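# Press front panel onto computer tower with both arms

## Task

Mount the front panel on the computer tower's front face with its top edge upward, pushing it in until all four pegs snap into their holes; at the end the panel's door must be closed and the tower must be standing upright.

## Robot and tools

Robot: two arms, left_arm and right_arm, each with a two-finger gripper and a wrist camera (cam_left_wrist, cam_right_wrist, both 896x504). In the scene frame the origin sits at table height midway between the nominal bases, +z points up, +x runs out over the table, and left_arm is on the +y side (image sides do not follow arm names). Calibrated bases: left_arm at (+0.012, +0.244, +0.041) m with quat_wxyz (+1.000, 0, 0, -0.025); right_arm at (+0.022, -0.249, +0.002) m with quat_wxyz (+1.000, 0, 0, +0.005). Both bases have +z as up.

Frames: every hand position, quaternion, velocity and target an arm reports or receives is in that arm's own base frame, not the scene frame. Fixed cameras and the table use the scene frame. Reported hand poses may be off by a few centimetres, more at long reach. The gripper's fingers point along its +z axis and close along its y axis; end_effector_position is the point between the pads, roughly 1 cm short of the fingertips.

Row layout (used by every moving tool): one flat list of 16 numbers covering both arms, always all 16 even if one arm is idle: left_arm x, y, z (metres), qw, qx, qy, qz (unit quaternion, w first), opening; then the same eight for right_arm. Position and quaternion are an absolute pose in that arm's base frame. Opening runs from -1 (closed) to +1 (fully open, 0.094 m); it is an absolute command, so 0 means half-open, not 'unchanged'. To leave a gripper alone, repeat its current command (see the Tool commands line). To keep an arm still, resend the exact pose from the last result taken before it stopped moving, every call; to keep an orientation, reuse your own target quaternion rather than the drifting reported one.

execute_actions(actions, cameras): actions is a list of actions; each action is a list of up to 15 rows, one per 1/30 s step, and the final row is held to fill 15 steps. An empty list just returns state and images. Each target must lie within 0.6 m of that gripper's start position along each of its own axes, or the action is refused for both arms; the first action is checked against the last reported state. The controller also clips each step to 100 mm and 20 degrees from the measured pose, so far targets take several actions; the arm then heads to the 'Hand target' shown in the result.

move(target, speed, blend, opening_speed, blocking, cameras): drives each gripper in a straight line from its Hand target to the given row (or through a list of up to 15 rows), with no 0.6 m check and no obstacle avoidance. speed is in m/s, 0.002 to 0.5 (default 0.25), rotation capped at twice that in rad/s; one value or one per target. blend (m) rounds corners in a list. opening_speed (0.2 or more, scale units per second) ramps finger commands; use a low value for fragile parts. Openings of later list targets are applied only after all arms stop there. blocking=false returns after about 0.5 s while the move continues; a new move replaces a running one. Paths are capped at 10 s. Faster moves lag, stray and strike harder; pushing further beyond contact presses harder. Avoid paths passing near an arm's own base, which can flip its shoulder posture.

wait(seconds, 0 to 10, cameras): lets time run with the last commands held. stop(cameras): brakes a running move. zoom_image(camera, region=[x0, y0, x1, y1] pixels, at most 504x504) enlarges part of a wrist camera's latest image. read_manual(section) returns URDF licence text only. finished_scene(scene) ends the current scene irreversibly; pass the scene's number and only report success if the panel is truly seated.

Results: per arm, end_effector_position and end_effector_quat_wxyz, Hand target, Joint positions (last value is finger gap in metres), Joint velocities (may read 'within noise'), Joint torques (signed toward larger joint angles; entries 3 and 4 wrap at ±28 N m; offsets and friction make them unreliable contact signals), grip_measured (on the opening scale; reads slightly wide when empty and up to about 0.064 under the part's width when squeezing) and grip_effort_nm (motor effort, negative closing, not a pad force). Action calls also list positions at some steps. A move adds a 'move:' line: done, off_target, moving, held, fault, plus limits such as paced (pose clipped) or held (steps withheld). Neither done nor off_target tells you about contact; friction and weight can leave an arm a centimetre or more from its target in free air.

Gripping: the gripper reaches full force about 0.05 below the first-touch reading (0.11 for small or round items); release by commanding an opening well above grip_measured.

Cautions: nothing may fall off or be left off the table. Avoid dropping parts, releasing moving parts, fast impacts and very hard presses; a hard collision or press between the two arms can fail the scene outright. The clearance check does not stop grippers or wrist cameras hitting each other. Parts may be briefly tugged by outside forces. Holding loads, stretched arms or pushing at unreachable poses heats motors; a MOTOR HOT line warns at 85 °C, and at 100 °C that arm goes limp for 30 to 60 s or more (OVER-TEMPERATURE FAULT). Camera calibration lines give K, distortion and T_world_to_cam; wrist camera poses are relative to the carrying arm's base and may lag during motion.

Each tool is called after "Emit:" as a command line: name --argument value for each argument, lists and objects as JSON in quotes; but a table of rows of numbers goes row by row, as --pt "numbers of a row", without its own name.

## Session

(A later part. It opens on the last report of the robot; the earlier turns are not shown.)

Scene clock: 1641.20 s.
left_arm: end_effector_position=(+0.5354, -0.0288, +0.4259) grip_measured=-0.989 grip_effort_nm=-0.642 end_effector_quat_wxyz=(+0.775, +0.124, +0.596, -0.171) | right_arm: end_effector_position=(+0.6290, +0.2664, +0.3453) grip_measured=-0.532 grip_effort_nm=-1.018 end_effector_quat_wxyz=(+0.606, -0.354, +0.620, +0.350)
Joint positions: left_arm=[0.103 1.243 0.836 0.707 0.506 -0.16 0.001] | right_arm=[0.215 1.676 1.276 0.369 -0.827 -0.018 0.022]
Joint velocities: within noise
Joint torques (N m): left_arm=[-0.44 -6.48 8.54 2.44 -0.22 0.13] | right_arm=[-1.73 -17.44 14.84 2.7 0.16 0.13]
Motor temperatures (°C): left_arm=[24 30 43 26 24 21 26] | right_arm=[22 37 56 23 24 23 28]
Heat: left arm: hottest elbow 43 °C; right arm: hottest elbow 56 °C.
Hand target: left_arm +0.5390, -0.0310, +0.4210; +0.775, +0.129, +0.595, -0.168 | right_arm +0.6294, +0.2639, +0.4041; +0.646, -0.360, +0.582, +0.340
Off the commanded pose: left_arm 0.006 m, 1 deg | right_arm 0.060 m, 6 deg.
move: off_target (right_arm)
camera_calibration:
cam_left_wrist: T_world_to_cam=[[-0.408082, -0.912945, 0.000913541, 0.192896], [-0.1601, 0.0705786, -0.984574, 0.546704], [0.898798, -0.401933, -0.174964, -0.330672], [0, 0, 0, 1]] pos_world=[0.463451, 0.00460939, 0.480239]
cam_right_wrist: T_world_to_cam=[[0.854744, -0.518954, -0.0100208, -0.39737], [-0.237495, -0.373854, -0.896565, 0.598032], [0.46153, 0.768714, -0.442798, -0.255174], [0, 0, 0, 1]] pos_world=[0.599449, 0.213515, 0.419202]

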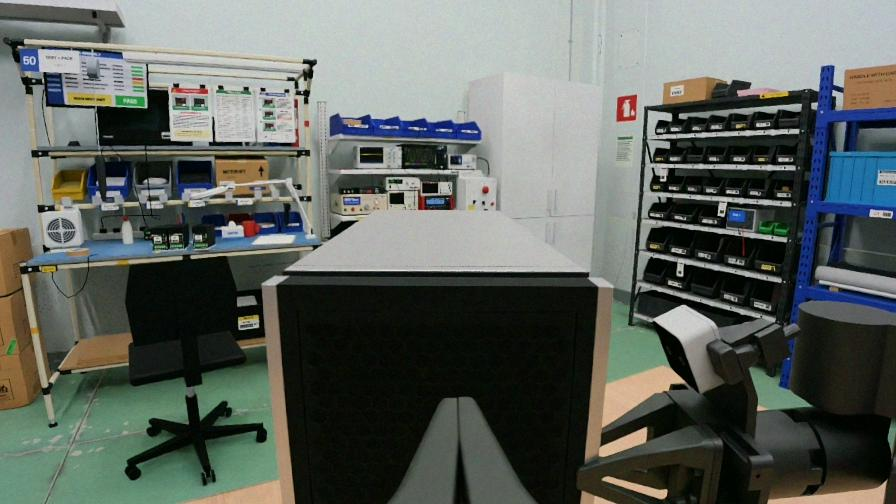

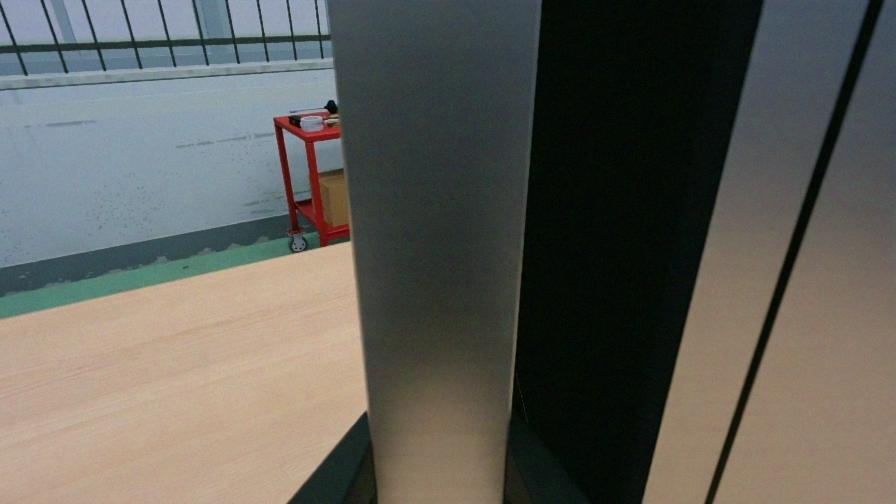

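Emit:
execute_actions --actions '[]' --cameras '["cam_left_wrist", "cam_right_wrist"]'

Scene clock: 1685.73 s.
left_arm: end_effector_position=(+0.5354, -0.0288, +0.4260) grip_measured=-0.989 grip_effort_nm=-0.642 end_effector_quat_wxyz=(+0.775, +0.124, +0.596, -0.170) | right_arm: end_effector_position=(+0.6290, +0.2664, +0.3453) grip_measured=-0.532 grip_effort_nm=-1.013 end_effector_quat_wxyz=(+0.606, -0.354, +0.620, +0.350)
Joint positions: left_arm=[0.103 1.243 0.836 0.707 0.506 -0.16 0.001] | right_arm=[0.215 1.676 1.276 0.369 -0.827 -0.018 0.022]
Joint velocities: within noise
Joint torques (N m): left_arm=[-0.44 -6.48 8.65 2.48 -0.22 0.11] | right_arm=[-1.67 -18.55 14.82 2.82 0.14 0.15]
Motor temperatures (°C): left_arm=[24 28 42 26 24 21 26] | right_arm=[22 37 58 23 24 23 28]
Heat: left arm: hottest elbow 42 °C; right arm: hottest elbow 58 °C.
Hand target: left_arm +0.5389, -0.0310, +0.4210; +0.775, +0.129, +0.595, -0.168 | right_arm +0.6294, +0.2639, +0.4041; +0.646, -0.360, +0.582, +0.340
Tool commands: left_gripper/opening=-1.0 right_gripper/opening=-1.0
Off the commanded pose: left_arm 0.006 m, 1 deg | right_arm 0.060 m, 6 deg.
camera_calibration:
cam_left_wrist: T_world_to_cam=[[-0.407902, -0.913026, -0.0000141157, 0.193179], [-0.159442, 0.0712476, -0.984633, 0.546473], [0.898996, -0.401632, -0.174637, -0.330873], [0, 0, 0, 1]] pos_world=[0.463383, 0.00455393, 0.480296]
cam_right_wrist: T_world_to_cam=[[0.854744, -0.518954, -0.0100208, -0.39737], [-0.237495, -0.373854, -0.896565, 0.598032], [0.46153, 0.768714, -0.442798, -0.255174], [0, 0, 0, 1]] pos_world=[0.599449, 0.213515, 0.419202]

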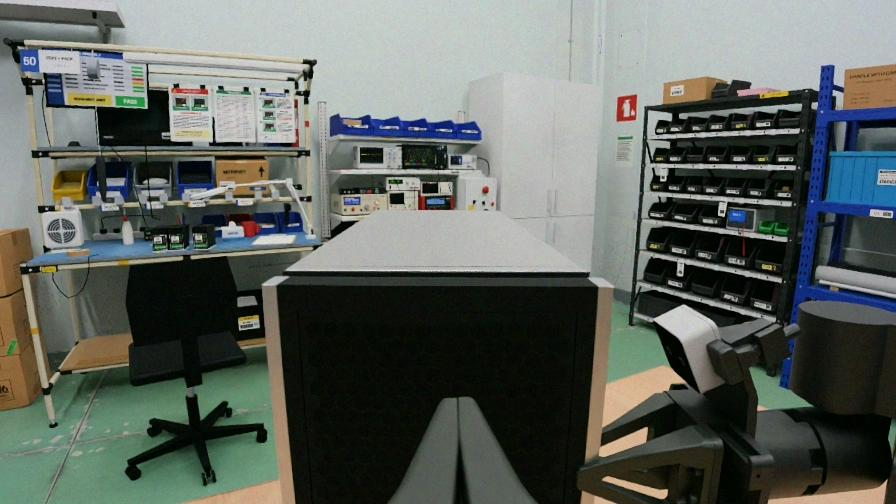

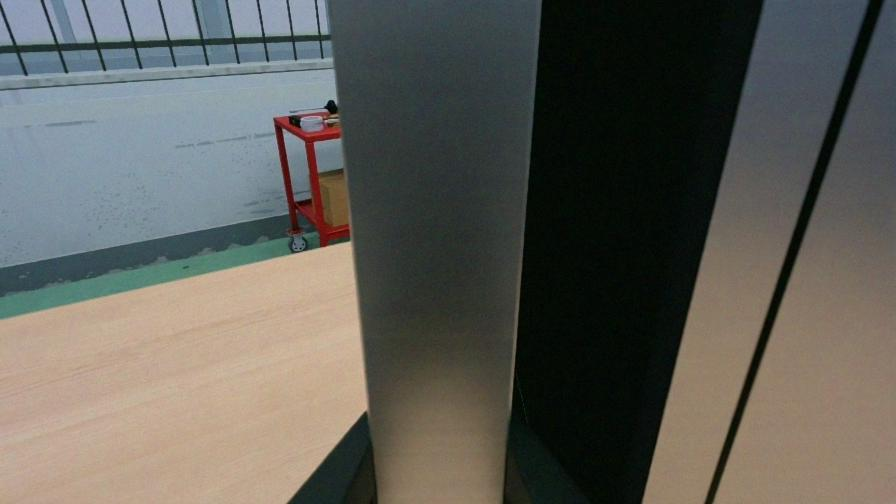

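Emit:
move --target '[0.539,-0.031,0.421,0.7749,0.1286,0.595,-0.1675,-1.0,0.6373,0.2625,0.419,0.6539,-0.3616,0.5731,0.3366,-1.0]' --speed 0.04 --cameras '[]'

Scene clock: 1717.00 s.
left_arm: end_effector_position=(+0.5354, -0.0288, +0.4260) grip_measured=-0.989 grip_effort_nm=-0.652 end_effector_quat_wxyz=(+0.775, +0.124, +0.596, -0.170) | right_arm: end_effector_position=(+0.6290, +0.2664, +0.3453) grip_measured=-0.532 grip_effort_nm=-1.013 end_effector_quat_wxyz=(+0.606, -0.354, +0.621, +0.350)
Joint positions: left_arm=[0.103 1.243 0.836 0.707 0.506 -0.16 0.001] | right_arm=[0.215 1.676 1.276 0.369 -0.827 -0.017 0.022]
Joint velocities: within noise
Joint torques (N m): left_arm=[-0.44 -6.3 8.55 2.55 -0.24 0.11] | right_arm=[-1.85 -18.67 16.61 2.81 -0.04 0.09]
Motor temperatures (°C): left_arm=[24 28 41 26 24 21 26] | right_arm=[22 37 60 23 24 23 28]
Heat: left arm: hottest elbow 41 °C; right arm: hottest elbow 60 °C.
Hand target: left_arm +0.5389, -0.0310, +0.4210; +0.775, +0.129, +0.595, -0.168 | right_arm +0.6307, +0.2608, +0.4175; +0.654, -0.362, +0.573, +0.336
Off the commanded pose: left_arm 0.006 m, 1 deg | right_arm 0.074 m, 8 deg.
move: off_target (right_arm)
No camera images: "cameras" was empty.

Emit:
move --target '[0.539,-0.031,0.421,0.7749,0.1286,0.595,-0.1675,-1.0,0.6487,0.2565,0.4139,0.6473,-0.3697,0.5695,0.3470,-1.0]' --speed 0.03 --cameras '["cam_right_wrist","cam_left_wrist"]'

Emit:
zoom_image --camera "cam_left_wrist" --region '[230, 250, 330, 306]'

Emit:
zoom_image --camera "cam_left_wrist" --region '[540, 250, 640, 306]'

Scene clock: 1740.07 s.
left_arm: end_effector_position=(+0.5354, -0.0288, +0.4260) grip_measured=-0.989 grip_effort_nm=-0.637 end_effector_quat_wxyz=(+0.775, +0.124, +0.596, -0.170) | right_arm: end_effector_position=(+0.6304, +0.2637, +0.3509) grip_measured=-0.532 grip_effort_nm=-1.009 end_effector_quat_wxyz=(+0.604, -0.367, +0.608, +0.363)
Joint positions: left_arm=[0.103 1.243 0.836 0.707 0.506 -0.16 0.001] | right_arm=[0.201 1.689 1.299 0.377 -0.883 -0.012 0.022]
Joint velocities: within noise
Joint torques (N m): left_arm=[-0.56 -6.42 8.59 2.4 -0.22 0.15] | right_arm=[-3.02 -16.32 17.8 2.63 0.2 0.14]
Motor temperatures (°C): left_arm=[24 28 41 26 24 21 26] | right_arm=[22 37 62 23 24 23 28]
Heat: left arm: hottest elbow 41 °C; right arm: hottest elbow 62 °C.
Hand target: left_arm +0.5389, -0.0310, +0.4210; +0.775, +0.129, +0.595, -0.168 | right_arm +0.6418, +0.2547, +0.4128; +0.647, -0.370, +0.570, +0.347
Off the commanded pose: left_arm 0.006 m, 1 deg | right_arm 0.066 m, 7 deg.
move: off_target (right_arm)
camera_calibration:
cam_left_wrist: T_world_to_cam=[[-0.407902, -0.913026, -0.0000141157, 0.193179], [-0.159442, 0.0712476, -0.984633, 0.546473], [0.898996, -0.401632, -0.174637, -0.330873], [0, 0, 0, 1]] pos_world=[0.463383, 0.00455393, 0.480296]
cam_right_wrist: T_world_to_cam=[[0.87598, -0.482336, -0.0032353, -0.425317], [-0.210594, -0.376412, -0.9022, 0.588066], [0.433945, 0.79099, -0.431307, -0.243823], [0, 0, 0, 1]] pos_world=[0.602218, 0.209071, 0.424014]

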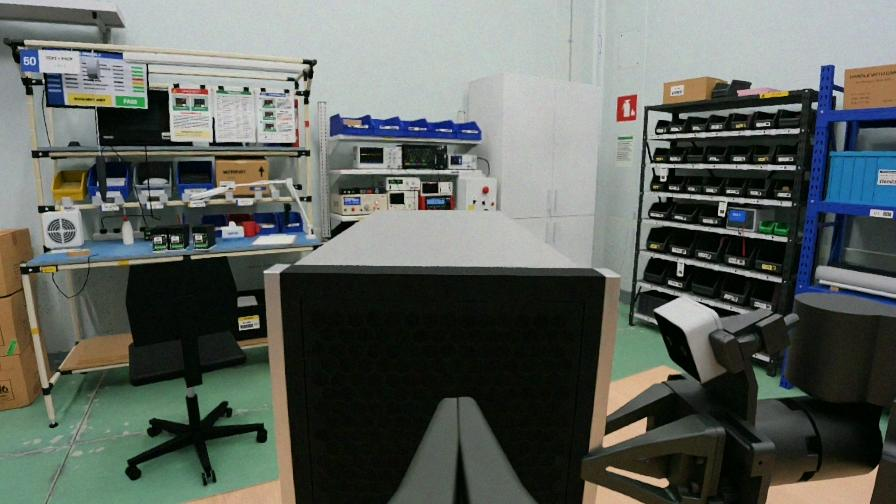

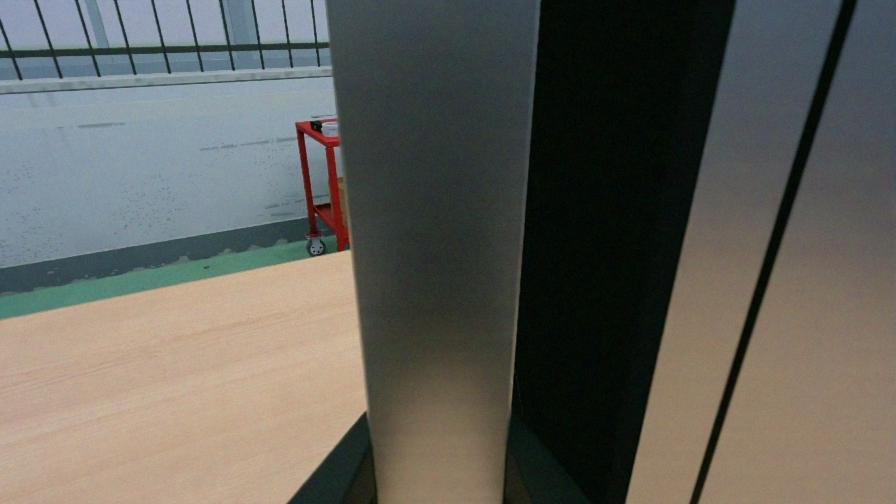

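Scaled by 5.040 from the camera's 896x504 image, which has a finer 1280x720 frame.

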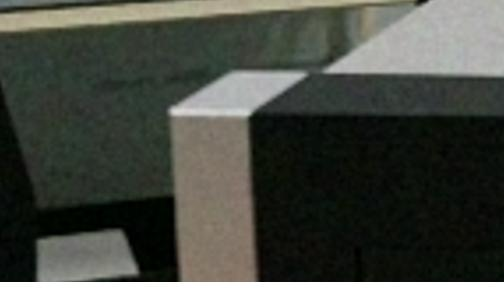

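Scaled by 5.040 from the camera's 896x504 image, which has a finer 1280x720 frame.

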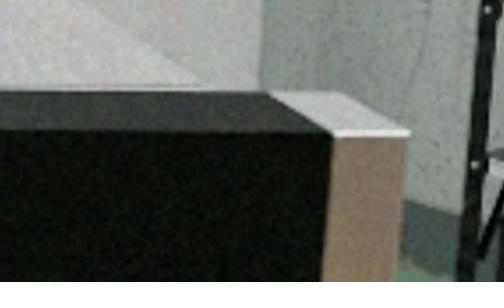

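Emit:
move --target '[0.539,-0.031,0.421,0.7749,0.1286,0.595,-0.1675,-1.0,0.6494,0.2659,0.4023,0.6394,-0.3669,0.5825,0.3434,-1.0]' --speed 0.03 --cameras '["cam_right_wrist","cam_left_wrist"]'

Emit:
zoom_image --camera "cam_left_wrist" --region '[230, 250, 330, 306]'

Emit:
zoom_image --camera "cam_left_wrist" --region '[540, 250, 640, 306]'

Scene clock: 1810.80 s.
left_arm: end_effector_position=(+0.5354, -0.0288, +0.4260) grip_measured=-0.989 grip_effort_nm=-0.637 end_effector_quat_wxyz=(+0.775, +0.124, +0.596, -0.170) | right_arm: end_effector_position=(+0.6321, +0.2653, +0.3507) grip_measured=-0.532 grip_effort_nm=-1.013 end_effector_quat_wxyz=(+0.606, -0.364, +0.610, +0.358)
Joint positions: left_arm=[0.103 1.243 0.836 0.707 0.506 -0.16 0.001] | right_arm=[0.206 1.69 1.299 0.377 -0.866 -0.014 0.022]
Joint velocities: within noise
Joint torques (N m): left_arm=[-0.67 -6.3 8.59 2.56 -0.23 0.13] | right_arm=[-1.61 -16.15 17.54 1.25 0.67 -0.01]
Motor temperatures (°C): left_arm=[24 27 40 26 24 21 26] | right_arm=[22 37 72 23 24 23 28]
Heat: left arm: hottest elbow 40 °C; right arm: hottest elbow 72 °C.
Hand target: left_arm +0.5389, -0.0310, +0.4210; +0.775, +0.129, +0.595, -0.168 | right_arm +0.6440, +0.2641, +0.4019; +0.639, -0.367, +0.582, +0.343
Off the commanded pose: left_arm 0.006 m, 1 deg | right_arm 0.054 m, 5 deg.
move: off_target (right_arm)
camera_calibration:
cam_left_wrist: T_world_to_cam=[[-0.407902, -0.913026, -0.0000141157, 0.193179], [-0.159442, 0.0712476, -0.984633, 0.546473], [0.898996, -0.401632, -0.174637, -0.330873], [0, 0, 0, 1]] pos_world=[0.463383, 0.00455393, 0.480296]
cam_right_wrist: T_world_to_cam=[[0.869661, -0.493647, -0.00156239, -0.419643], [-0.214205, -0.374511, -0.902141, 0.590516], [0.444754, 0.784892, -0.431439, -0.251015], [0, 0, 0, 1]] pos_world=[0.603078, 0.211019, 0.423775]

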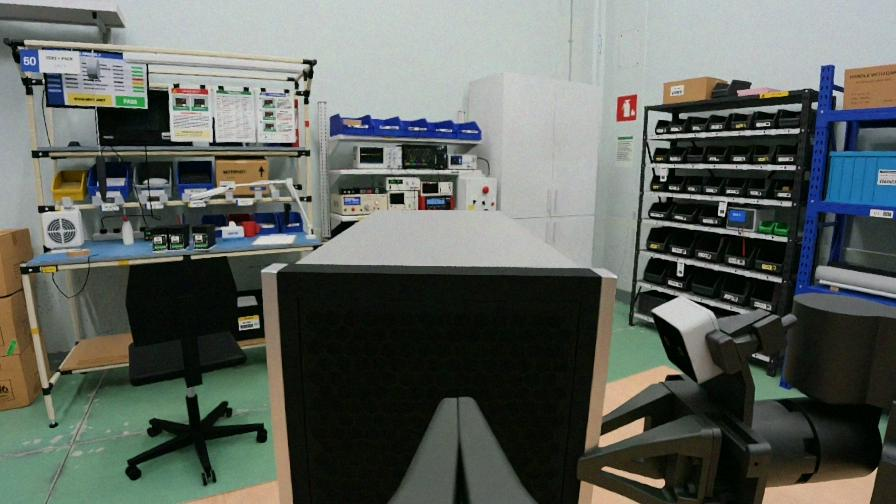

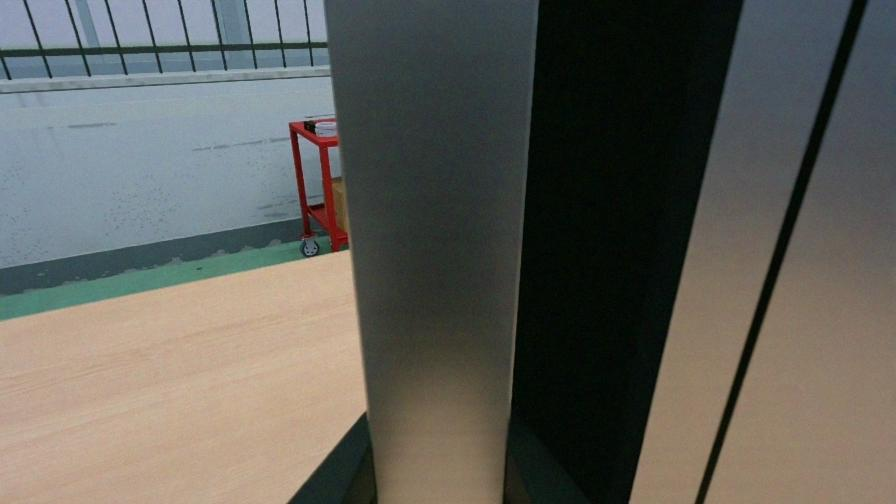

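Scaled by 5.040 from the camera's 896x504 image, which has a finer 1280x720 frame.

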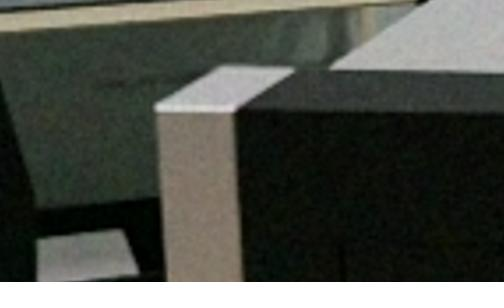

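Scaled by 5.040 from the camera's 896x504 image, which has a finer 1280x720 frame.

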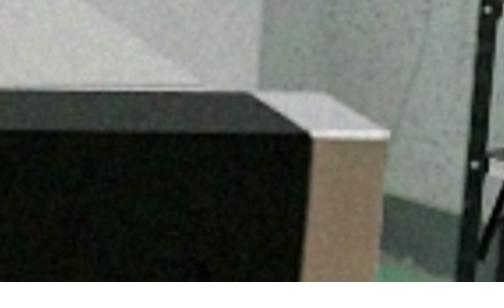

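Emit:
move --target '[0.539,-0.031,0.421,0.7749,0.1286,0.595,-0.1675,-1.0,0.6432,0.2645,0.3695,0.6202,-0.3609,0.6023,0.3500,-1.0]' --speed 0.05 --cameras '[]'

Scene clock: 1825.90 s.
left_arm: end_effector_position=(+0.5354, -0.0288, +0.4260) grip_measured=-0.989 grip_effort_nm=-0.647 end_effector_quat_wxyz=(+0.775, +0.124, +0.596, -0.170) | right_arm: end_effector_position=(+0.6361, +0.2656, +0.3415) grip_measured=-0.532 grip_effort_nm=-1.018 end_effector_quat_wxyz=(+0.602, -0.359, +0.617, +0.356)
Joint positions: left_arm=[0.103 1.243 0.836 0.707 0.506 -0.16 0.001] | right_arm=[0.207 1.702 1.299 0.371 -0.854 -0.017 0.022]
Joint velocities: within noise
Joint torques (N m): left_arm=[-0.56 -6.3 8.61 2.44 -0.23 0.13] | right_arm=[-1.14 -16.44 13.64 1.33 0.21 -0.03]
Motor temperatures (°C): left_arm=[24 27 40 26 24 21 26] | right_arm=[22 37 73 23 24 23 28]
Heat: left arm: hottest elbow 40 °C; right arm: hottest elbow 73 °C.
Hand target: left_arm +0.5389, -0.0310, +0.4210; +0.775, +0.129, +0.595, -0.168 | right_arm +0.6418, +0.2640, +0.3693; +0.620, -0.361, +0.602, +0.350
Off the commanded pose: left_arm 0.006 m, 1 deg | right_arm 0.029 m, 3 deg.
move: off_target (right_arm)
No camera images: "cameras" was empty.

Emit:
wait --seconds 0.1 --cameras '["cam_right_wrist","cam_left_wrist"]'

Emit:
zoom_image --camera "cam_left_wrist" --region '[230, 250, 330, 306]'

Emit:
zoom_image --camera "cam_left_wrist" --region '[540, 250, 640, 306]'

Scene clock: 1838.67 s.
left_arm: end_effector_position=(+0.5354, -0.0288, +0.4260) grip_measured=-0.989 grip_effort_nm=-0.642 end_effector_quat_wxyz=(+0.775, +0.124, +0.596, -0.170) | right_arm: end_effector_position=(+0.6361, +0.2656, +0.3415) grip_measured=-0.532 grip_effort_nm=-1.009 end_effector_quat_wxyz=(+0.602, -0.359, +0.617, +0.356)
Joint positions: left_arm=[0.103 1.243 0.836 0.707 0.506 -0.16 0.001] | right_arm=[0.207 1.702 1.299 0.371 -0.854 -0.017 0.022]
Joint velocities: within noise
Joint torques (N m): left_arm=[-0.56 -6.12 8.59 2.55 -0.23 0.17] | right_arm=[-1.79 -16.62 13.53 1.26 0.23 0.04]
Motor temperatures (°C): left_arm=[24 27 40 26 24 21 26] | right_arm=[22 39 71 23 24 23 28]
Heat: left arm: hottest elbow 40 °C; right arm: hottest elbow 71 °C.
Hand target: left_arm +0.5389, -0.0310, +0.4210; +0.775, +0.129, +0.595, -0.168 | right_arm +0.6418, +0.2640, +0.3693; +0.620, -0.361, +0.602, +0.350
Tool commands: left_gripper/opening=-1.0 right_gripper/opening=-1.0
Off the commanded pose: left_arm 0.006 m, 1 deg | right_arm 0.029 m, 3 deg.
wait: 0.10 s; at rest from the start
camera_calibration:
cam_left_wrist: T_world_to_cam=[[-0.407902, -0.913026, -0.0000141157, 0.193179], [-0.159442, 0.0712476, -0.984633, 0.546473], [0.898996, -0.401632, -0.174637, -0.330873], [0, 0, 0, 1]] pos_world=[0.463383, 0.00455393, 0.480296]
cam_right_wrist: T_world_to_cam=[[0.864446, -0.502575, -0.0122973, -0.4136], [-0.232063, -0.377219, -0.896578, 0.593349], [0.445959, 0.777897, -0.442714, -0.252055], [0, 0, 0, 1]] pos_world=[0.607635, 0.21203, 0.415309]

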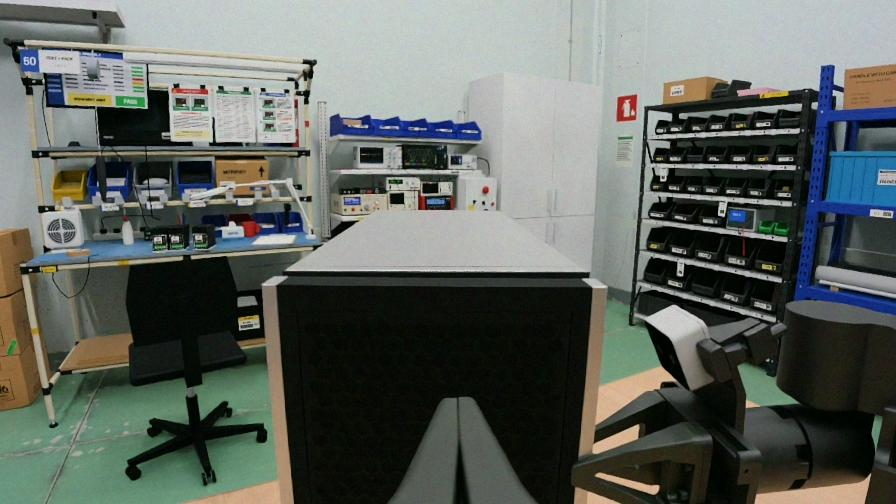

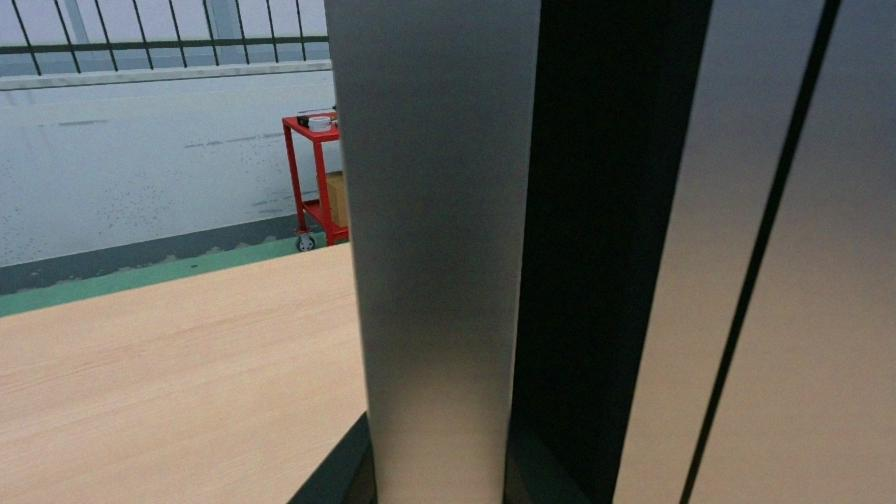

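Scaled by 5.040 from the camera's 896x504 image, which has a finer 1280x720 frame.

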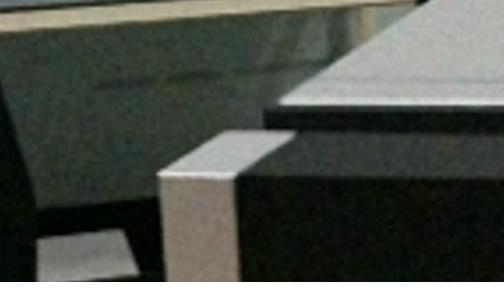

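Scaled by 5.040 from the camera's 896x504 image, which has a finer 1280x720 frame.

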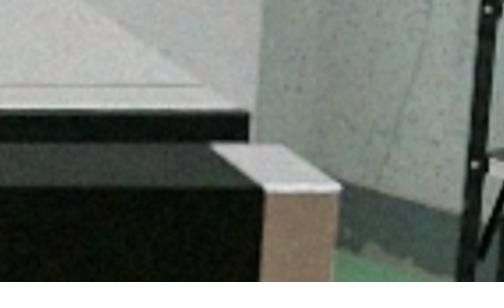

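Emit:
zoom_image --camera "cam_left_wrist" --region '[230, 404, 330, 504]'

Emit:
zoom_image --camera "cam_left_wrist" --region '[530, 370, 630, 450]'

Scaled by 5.040 from the camera's 896x504 image, which has a finer 1280x720 frame.

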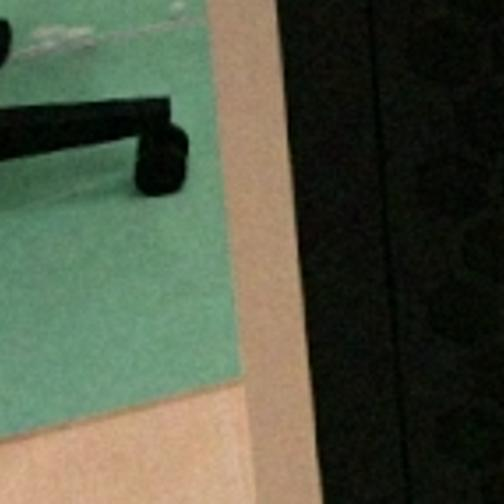

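Scaled by 5.040 from the camera's 896x504 image, which has a finer 1280x720 frame.

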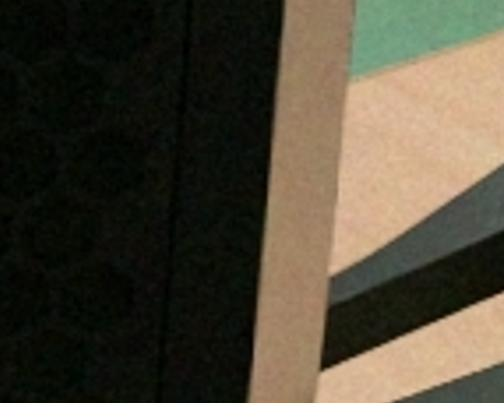

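Emit:
move --target '[0.539,-0.031,0.421,0.7749,0.1286,0.595,-0.1675,-1.0,0.6323,0.2621,0.3909,0.6297,-0.3682,0.5925,0.3425,-1.0]' --speed 0.03 --cameras '["cam_right_wrist","cam_left_wrist"]'

Emit:
zoom_image --camera "cam_left_wrist" --region '[230, 250, 330, 306]'

Emit:
zoom_image --camera "cam_left_wrist" --region '[540, 250, 640, 306]'

Emit:
zoom_image --camera "cam_left_wrist" --region '[230, 404, 330, 504]'

Emit:
zoom_image --camera "cam_left_wrist" --region '[530, 370, 630, 450]'

Scene clock: 1900.50 s.
left_arm: end_effector_position=(+0.5354, -0.0288, +0.4260) grip_measured=-0.989 grip_effort_nm=-0.637 end_effector_quat_wxyz=(+0.775, +0.124, +0.596, -0.170) | right_arm: end_effector_position=(+0.6350, +0.2651, +0.3431) grip_measured=-0.532 grip_effort_nm=-1.013 end_effector_quat_wxyz=(+0.600, -0.358, +0.620, +0.356)
Joint positions: left_arm=[0.103 1.243 0.836 0.707 0.506 -0.16 0.001] | right_arm=[0.207 1.696 1.299 0.358 -0.853 -0.017 0.022]
Joint velocities: within noise
Joint torques (N m): left_arm=[-0.32 -6.3 8.62 2.54 -0.23 0.12] | right_arm=[-2.02 -19.31 12.75 1.44 0.12 -0.15]
Motor temperatures (°C): left_arm=[24 27 40 26 24 21 26] | right_arm=[22 40 66 23 24 23 28]
Heat: left arm: hottest elbow 40 °C; right arm: hottest elbow 66 °C.
Hand target: left_arm +0.5389, -0.0310, +0.4210; +0.775, +0.129, +0.595, -0.168 | right_arm +0.6306, +0.2618, +0.3901; +0.630, -0.368, +0.592, +0.342
Off the commanded pose: left_arm 0.006 m, 1 deg | right_arm 0.048 m, 5 deg.
move: off_target (right_arm)
camera_calibration:
cam_left_wrist: T_world_to_cam=[[-0.407902, -0.913026, -0.0000141157, 0.193179], [-0.159442, 0.0712476, -0.984633, 0.546473], [0.898996, -0.401632, -0.174637, -0.330873], [0, 0, 0, 1]] pos_world=[0.463383, 0.00455393, 0.480296]
cam_right_wrist: T_world_to_cam=[[0.863596, -0.503908, -0.0166933, -0.410418], [-0.238012, -0.378269, -0.894574, 0.597769], [0.444469, 0.776524, -0.446608, -0.247866], [0, 0, 0, 1]] pos_world=[0.60688, 0.211778, 0.417199]

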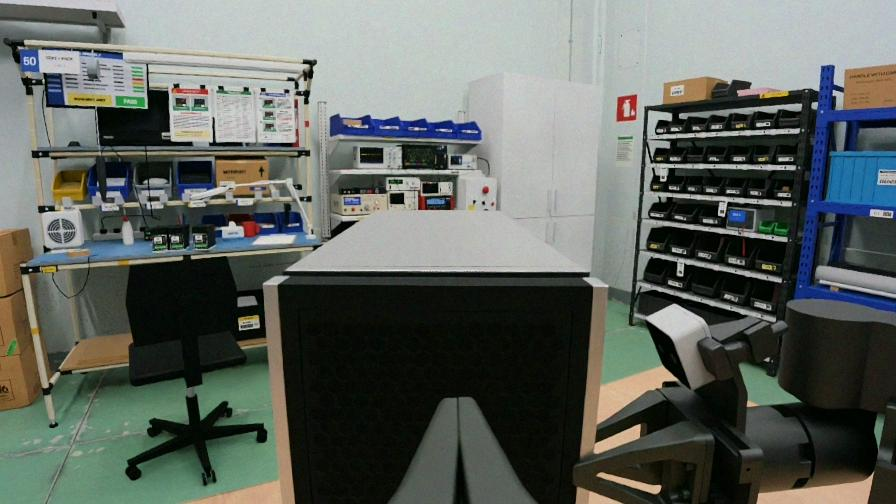

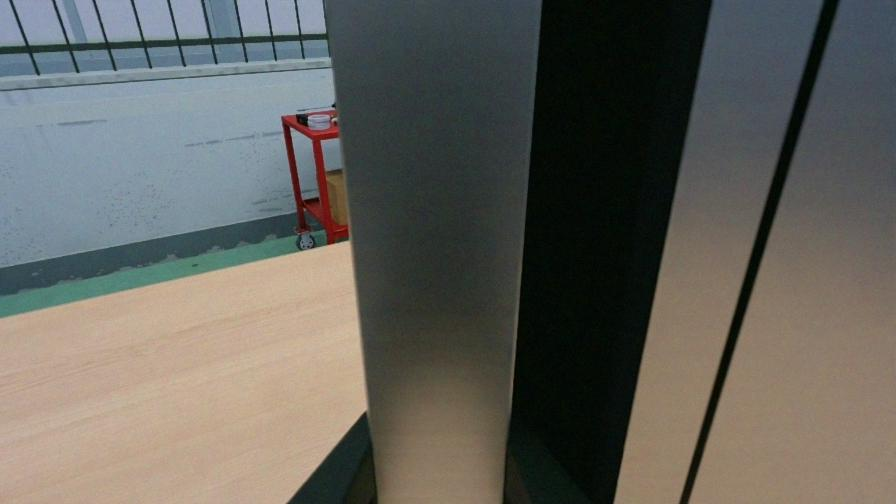

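Scaled by 5.040 from the camera's 896x504 image, which has a finer 1280x720 frame.

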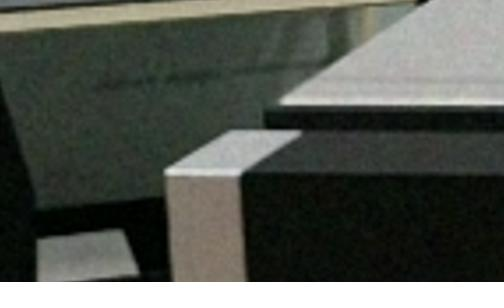

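Scaled by 5.040 from the camera's 896x504 image, which has a finer 1280x720 frame.

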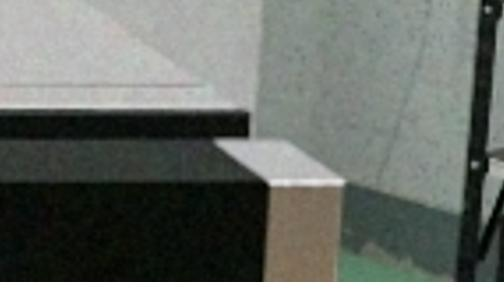

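Scaled by 5.040 from the camera's 896x504 image, which has a finer 1280x720 frame.

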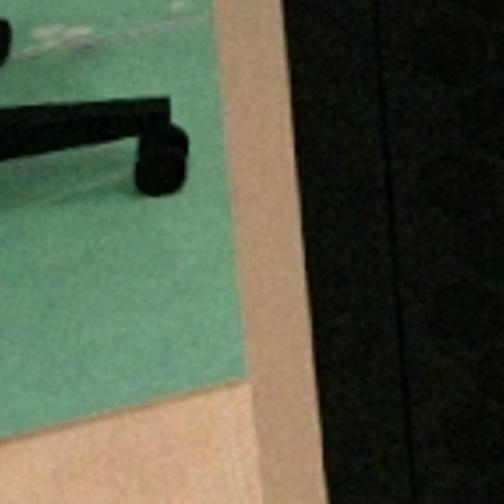

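Scaled by 5.040 from the camera's 896x504 image, which has a finer 1280x720 frame.

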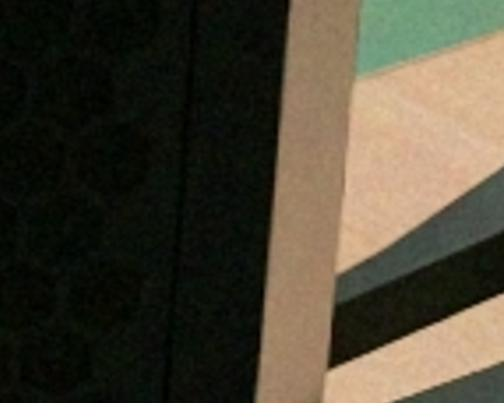

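Emit:
move --target '[0.539,-0.031,0.421,0.7749,0.1286,0.595,-0.1675,-1.0,0.6307,0.2618,0.3922,0.6336,-0.3779,0.5880,0.3328,-1.0]' --speed 0.03 --cameras '["cam_right_wrist","cam_left_wrist"]'

Emit:
zoom_image --camera "cam_left_wrist" --region '[230, 250, 330, 306]'

Emit:
zoom_image --camera "cam_left_wrist" --region '[540, 250, 640, 306]'

Emit:
zoom_image --camera "cam_left_wrist" --region '[230, 404, 330, 504]'

Emit:
zoom_image --camera "cam_left_wrist" --region '[530, 370, 630, 450]'

Scene clock: 1929.97 s.
left_arm: end_effector_position=(+0.5354, -0.0288, +0.4260) grip_measured=-0.989 grip_effort_nm=-0.642 end_effector_quat_wxyz=(+0.775, +0.124, +0.596, -0.170) | right_arm: end_effector_position=(+0.6345, +0.2648, +0.3431) grip_measured=-0.532 grip_effort_nm=-1.013 end_effector_quat_wxyz=(+0.603, -0.365, +0.618, +0.349)
Joint positions: left_arm=[0.103 1.243 0.836 0.707 0.506 -0.16 0.001] | right_arm=[0.207 1.693 1.299 0.348 -0.851 -0.043 0.022]
Joint velocities: within noise
Joint torques (N m): left_arm=[-0.26 -6.42 8.62 2.47 -0.23 0.1] | right_arm=[-1.14 -19.19 12.75 1.35 0.02 -0.22]
Motor temperatures (°C): left_arm=[24 27 40 26 24 21 26] | right_arm=[22 39 64 23 24 23 28]
Heat: left arm: hottest elbow 40 °C; right arm: hottest elbow 64 °C.
Hand target: left_arm +0.5389, -0.0310, +0.4210; +0.775, +0.129, +0.595, -0.168 | right_arm +0.6291, +0.2616, +0.3913; +0.633, -0.377, +0.588, +0.333
Off the commanded pose: left_arm 0.006 m, 1 deg | right_arm 0.049 m, 5 deg.
move: off_target (right_arm)
camera_calibration:
cam_left_wrist: T_world_to_cam=[[-0.407902, -0.913026, -0.0000141157, 0.193179], [-0.159442, 0.0712476, -0.984633, 0.546473], [0.898996, -0.401632, -0.174637, -0.330873], [0, 0, 0, 1]] pos_world=[0.463383, 0.00455393, 0.480296]
cam_right_wrist: T_world_to_cam=[[0.863094, -0.50503, 0.00363068, -0.416558], [-0.224924, -0.390811, -0.892567, 0.591865], [0.452192, 0.769553, -0.4509, -0.249019], [0, 0, 0, 1]] pos_world=[0.605258, 0.212566, 0.417508]

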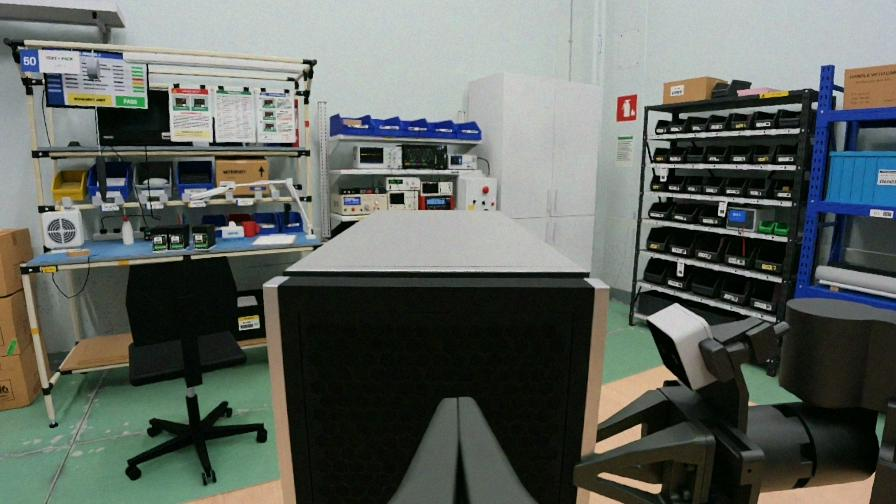

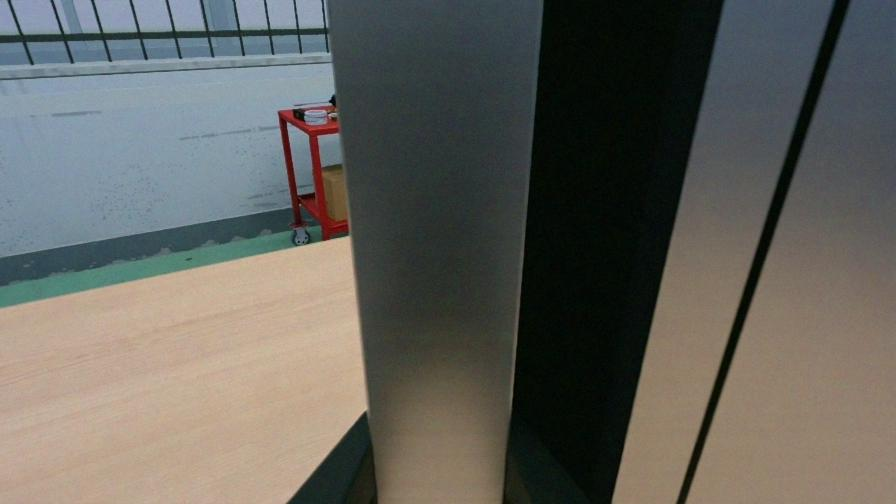

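Scaled by 5.040 from the camera's 896x504 image, which has a finer 1280x720 frame.

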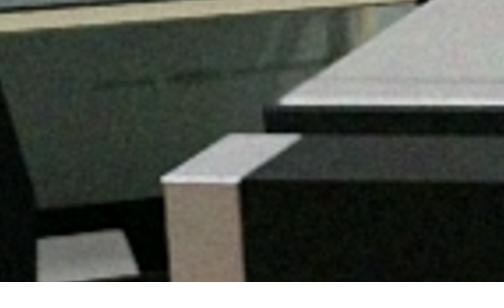

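Scaled by 5.040 from the camera's 896x504 image, which has a finer 1280x720 frame.

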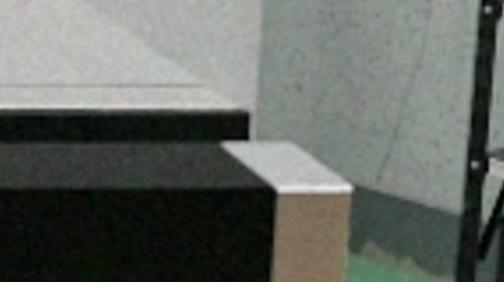

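Scaled by 5.040 from the camera's 896x504 image, which has a finer 1280x720 frame.

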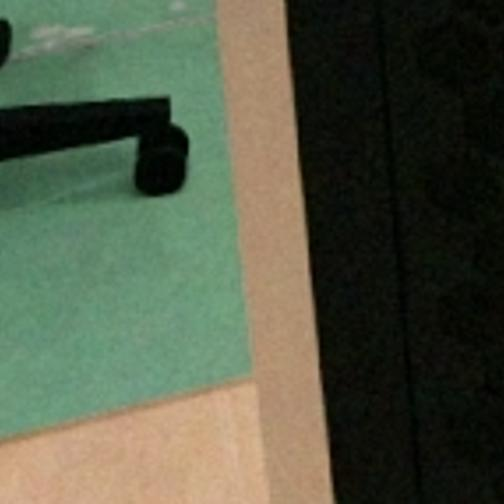

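Scaled by 5.040 from the camera's 896x504 image, which has a finer 1280x720 frame.

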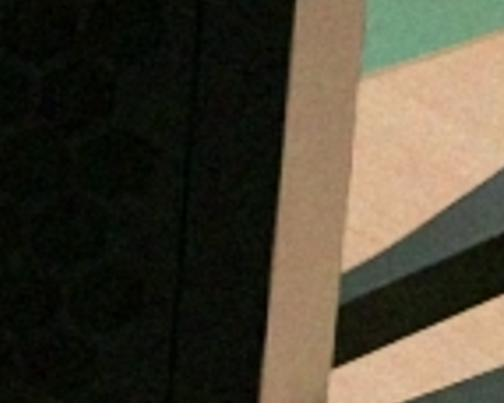

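Emit:
move --target '[0.539,-0.031,0.421,0.7749,0.1286,0.595,-0.1675,-1.0,0.6488,0.2589,0.3996,0.6389,-0.3760,0.5860,0.3283,-1.0]' --speed 0.03 --cameras '["cam_right_wrist","cam_left_wrist"]'

Emit:
zoom_image --camera "cam_left_wrist" --region '[230, 250, 330, 306]'

Emit:
zoom_image --camera "cam_left_wrist" --region '[540, 250, 640, 306]'

Scene clock: 1986.30 s.
left_arm: end_effector_position=(+0.5354, -0.0288, +0.4260) grip_measured=-0.989 grip_effort_nm=-0.637 end_effector_quat_wxyz=(+0.775, +0.124, +0.596, -0.170) | right_arm: end_effector_position=(+0.6350, +0.2649, +0.3437) grip_measured=-0.532 grip_effort_nm=-1.013 end_effector_quat_wxyz=(+0.601, -0.366, +0.619, +0.348)
Joint positions: left_arm=[0.103 1.243 0.836 0.707 0.506 -0.16 0.001] | right_arm=[0.207 1.692 1.304 0.337 -0.851 -0.047 0.022]
Joint velocities: within noise
Joint torques (N m): left_arm=[-0.32 -6.42 8.57 2.61 -0.22 0.13] | right_arm=[-2.26 -17.67 16.69 1.17 0.05 -0.18]
Motor temperatures (°C): left_arm=[24 27 40 26 24 21 26] | right_arm=[22 43 62 22 24 23 28]
Heat: left arm: hottest elbow 40 °C; right arm: hottest elbow 62 °C.
Hand target: left_arm +0.5389, -0.0310, +0.4210; +0.775, +0.129, +0.595, -0.168 | right_arm +0.6439, +0.2575, +0.3989; +0.639, -0.376, +0.586, +0.328
Off the commanded pose: left_arm 0.006 m, 1 deg | right_arm 0.058 m, 6 deg.
move: off_target (right_arm)
camera_calibration:
cam_left_wrist: T_world_to_cam=[[-0.407902, -0.913026, -0.0000141157, 0.193179], [-0.159442, 0.0712476, -0.984633, 0.546473], [0.898996, -0.401632, -0.174637, -0.330873], [0, 0, 0, 1]] pos_world=[0.463383, 0.00455393, 0.480296]
cam_right_wrist: T_world_to_cam=[[0.863164, -0.504914, 0.00292073, -0.41678], [-0.227239, -0.393624, -0.890742, 0.594193], [0.450898, 0.768193, -0.454499, -0.246621], [0, 0, 0, 1]] pos_world=[0.605975, 0.212903, 0.418401]

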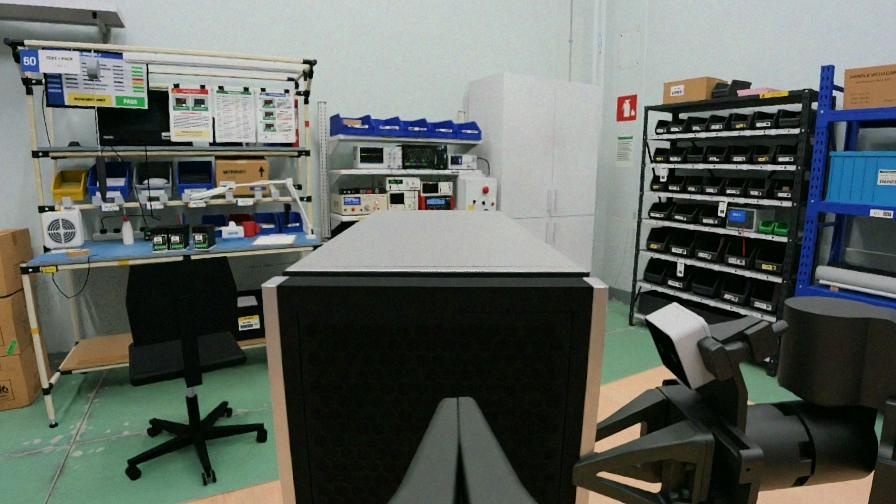

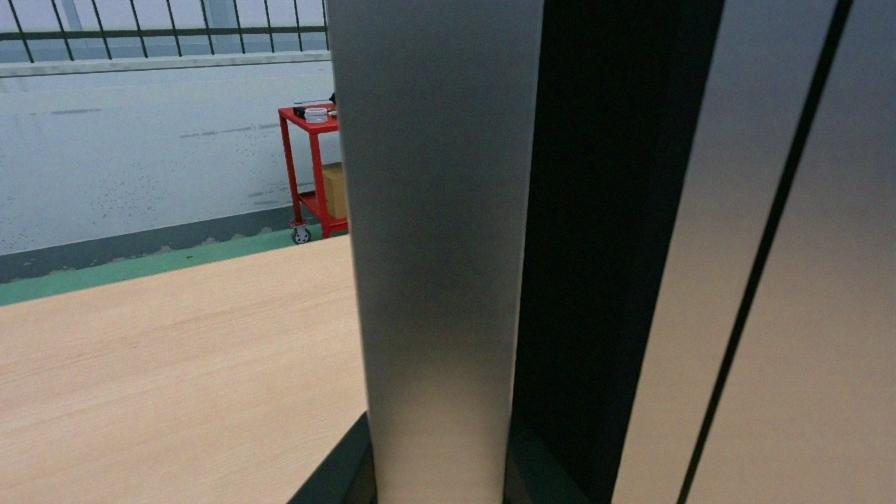

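Scaled by 5.040 from the camera's 896x504 image, which has a finer 1280x720 frame.

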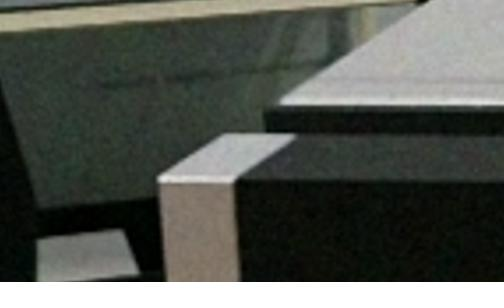

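Scaled by 5.040 from the camera's 896x504 image, which has a finer 1280x720 frame.

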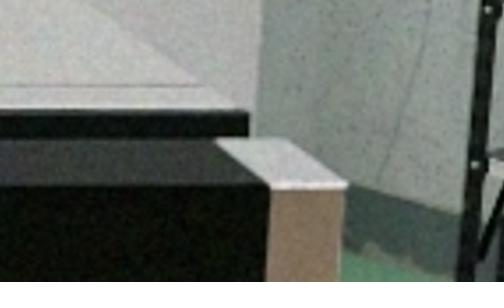

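Emit:
move --target '[0.539,-0.031,0.421,0.7749,0.1286,0.595,-0.1675,-1.0,0.6586,0.2527,0.3942,0.6389,-0.3719,0.5903,0.3252,-1.0]' --speed 0.03 --cameras '["cam_right_wrist","cam_left_wrist"]'

Emit:
zoom_image --camera "cam_left_wrist" --region '[230, 250, 330, 306]'

Emit:
zoom_image --camera "cam_left_wrist" --region '[540, 250, 640, 306]'

Scene clock: 2004.33 s.
left_arm: end_effector_position=(+0.5354, -0.0288, +0.4260) grip_measured=-0.989 grip_effort_nm=-0.642 end_effector_quat_wxyz=(+0.775, +0.124, +0.596, -0.170) | right_arm: end_effector_position=(+0.6404, +0.2626, +0.3439) grip_measured=-0.532 grip_effort_nm=-1.013 end_effector_quat_wxyz=(+0.603, -0.365, +0.619, +0.347)
Joint positions: left_arm=[0.103 1.243 0.836 0.707 0.506 -0.16 0.001] | right_arm=[0.202 1.703 1.318 0.335 -0.853 -0.048 0.022]
Joint velocities: within noise
Joint torques (N m): left_arm=[-0.21 -6.24 8.55 2.43 -0.21 0.14] | right_arm=[-2.61 -16.91 17.03 1.2 0.16 -0.22]
Motor temperatures (°C): left_arm=[24 27 40 26 24 21 26] | right_arm=[22 42 63 22 24 23 28]
Heat: left arm: hottest elbow 40 °C; right arm: hottest elbow 63 °C.
Hand target: left_arm +0.5389, -0.0310, +0.4210; +0.775, +0.129, +0.595, -0.168 | right_arm +0.6538, +0.2515, +0.3936; +0.639, -0.372, +0.590, +0.325
Off the commanded pose: left_arm 0.006 m, 1 deg | right_arm 0.054 m, 6 deg.
move: off_target (right_arm)
camera_calibration:
cam_left_wrist: T_world_to_cam=[[-0.407902, -0.913026, -0.0000141157, 0.193179], [-0.159442, 0.0712476, -0.984633, 0.546473], [0.898996, -0.401632, -0.174637, -0.330873], [0, 0, 0, 1]] pos_world=[0.463383, 0.00455393, 0.480296]
cam_right_wrist: T_world_to_cam=[[0.861432, -0.507844, 0.00541389, -0.42162], [-0.226042, -0.392926, -0.891355, 0.593949], [0.454796, 0.766618, -0.453273, -0.249657], [0, 0, 0, 1]] pos_world=[0.610998, 0.210653, 0.418539]

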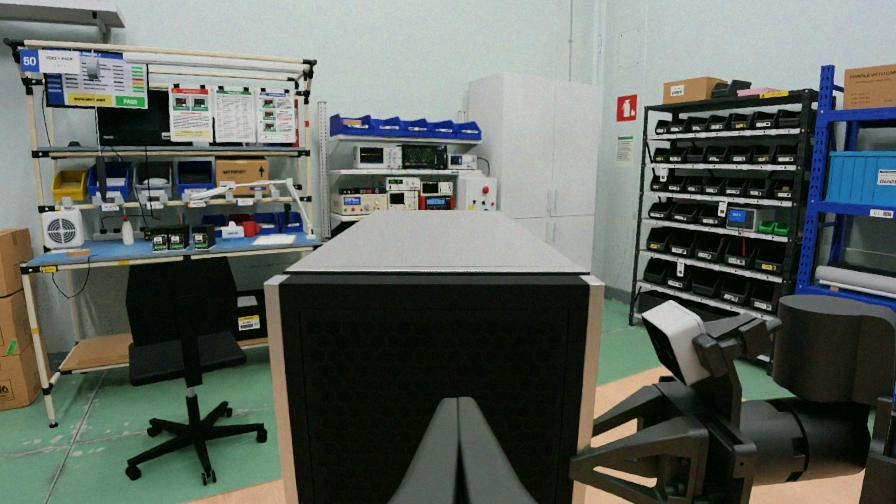

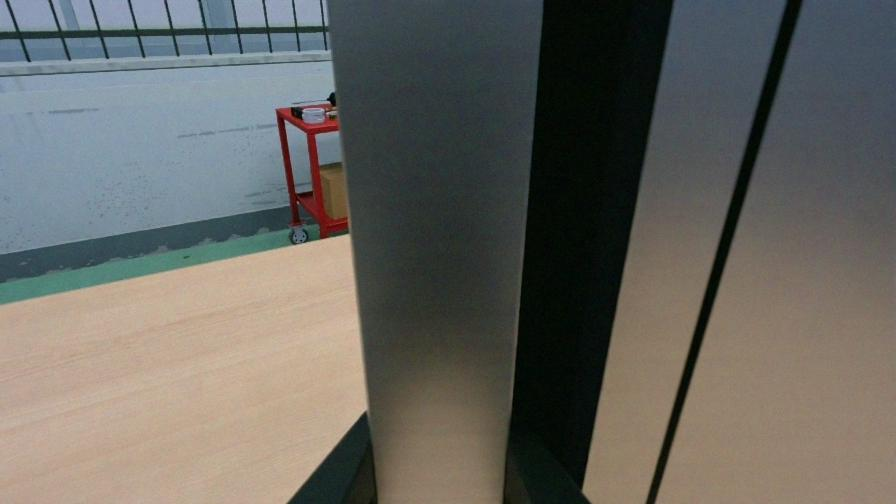

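Scaled by 5.040 from the camera's 896x504 image, which has a finer 1280x720 frame.

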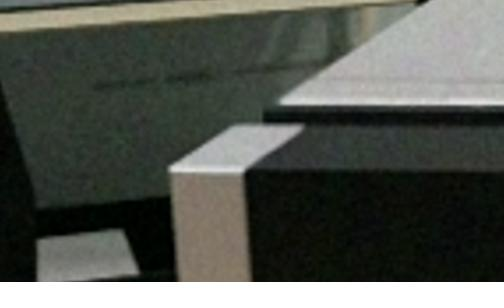

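Scaled by 5.040 from the camera's 896x504 image, which has a finer 1280x720 frame.

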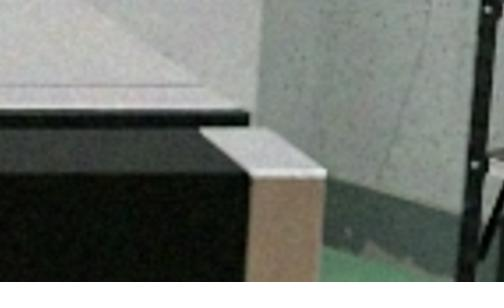

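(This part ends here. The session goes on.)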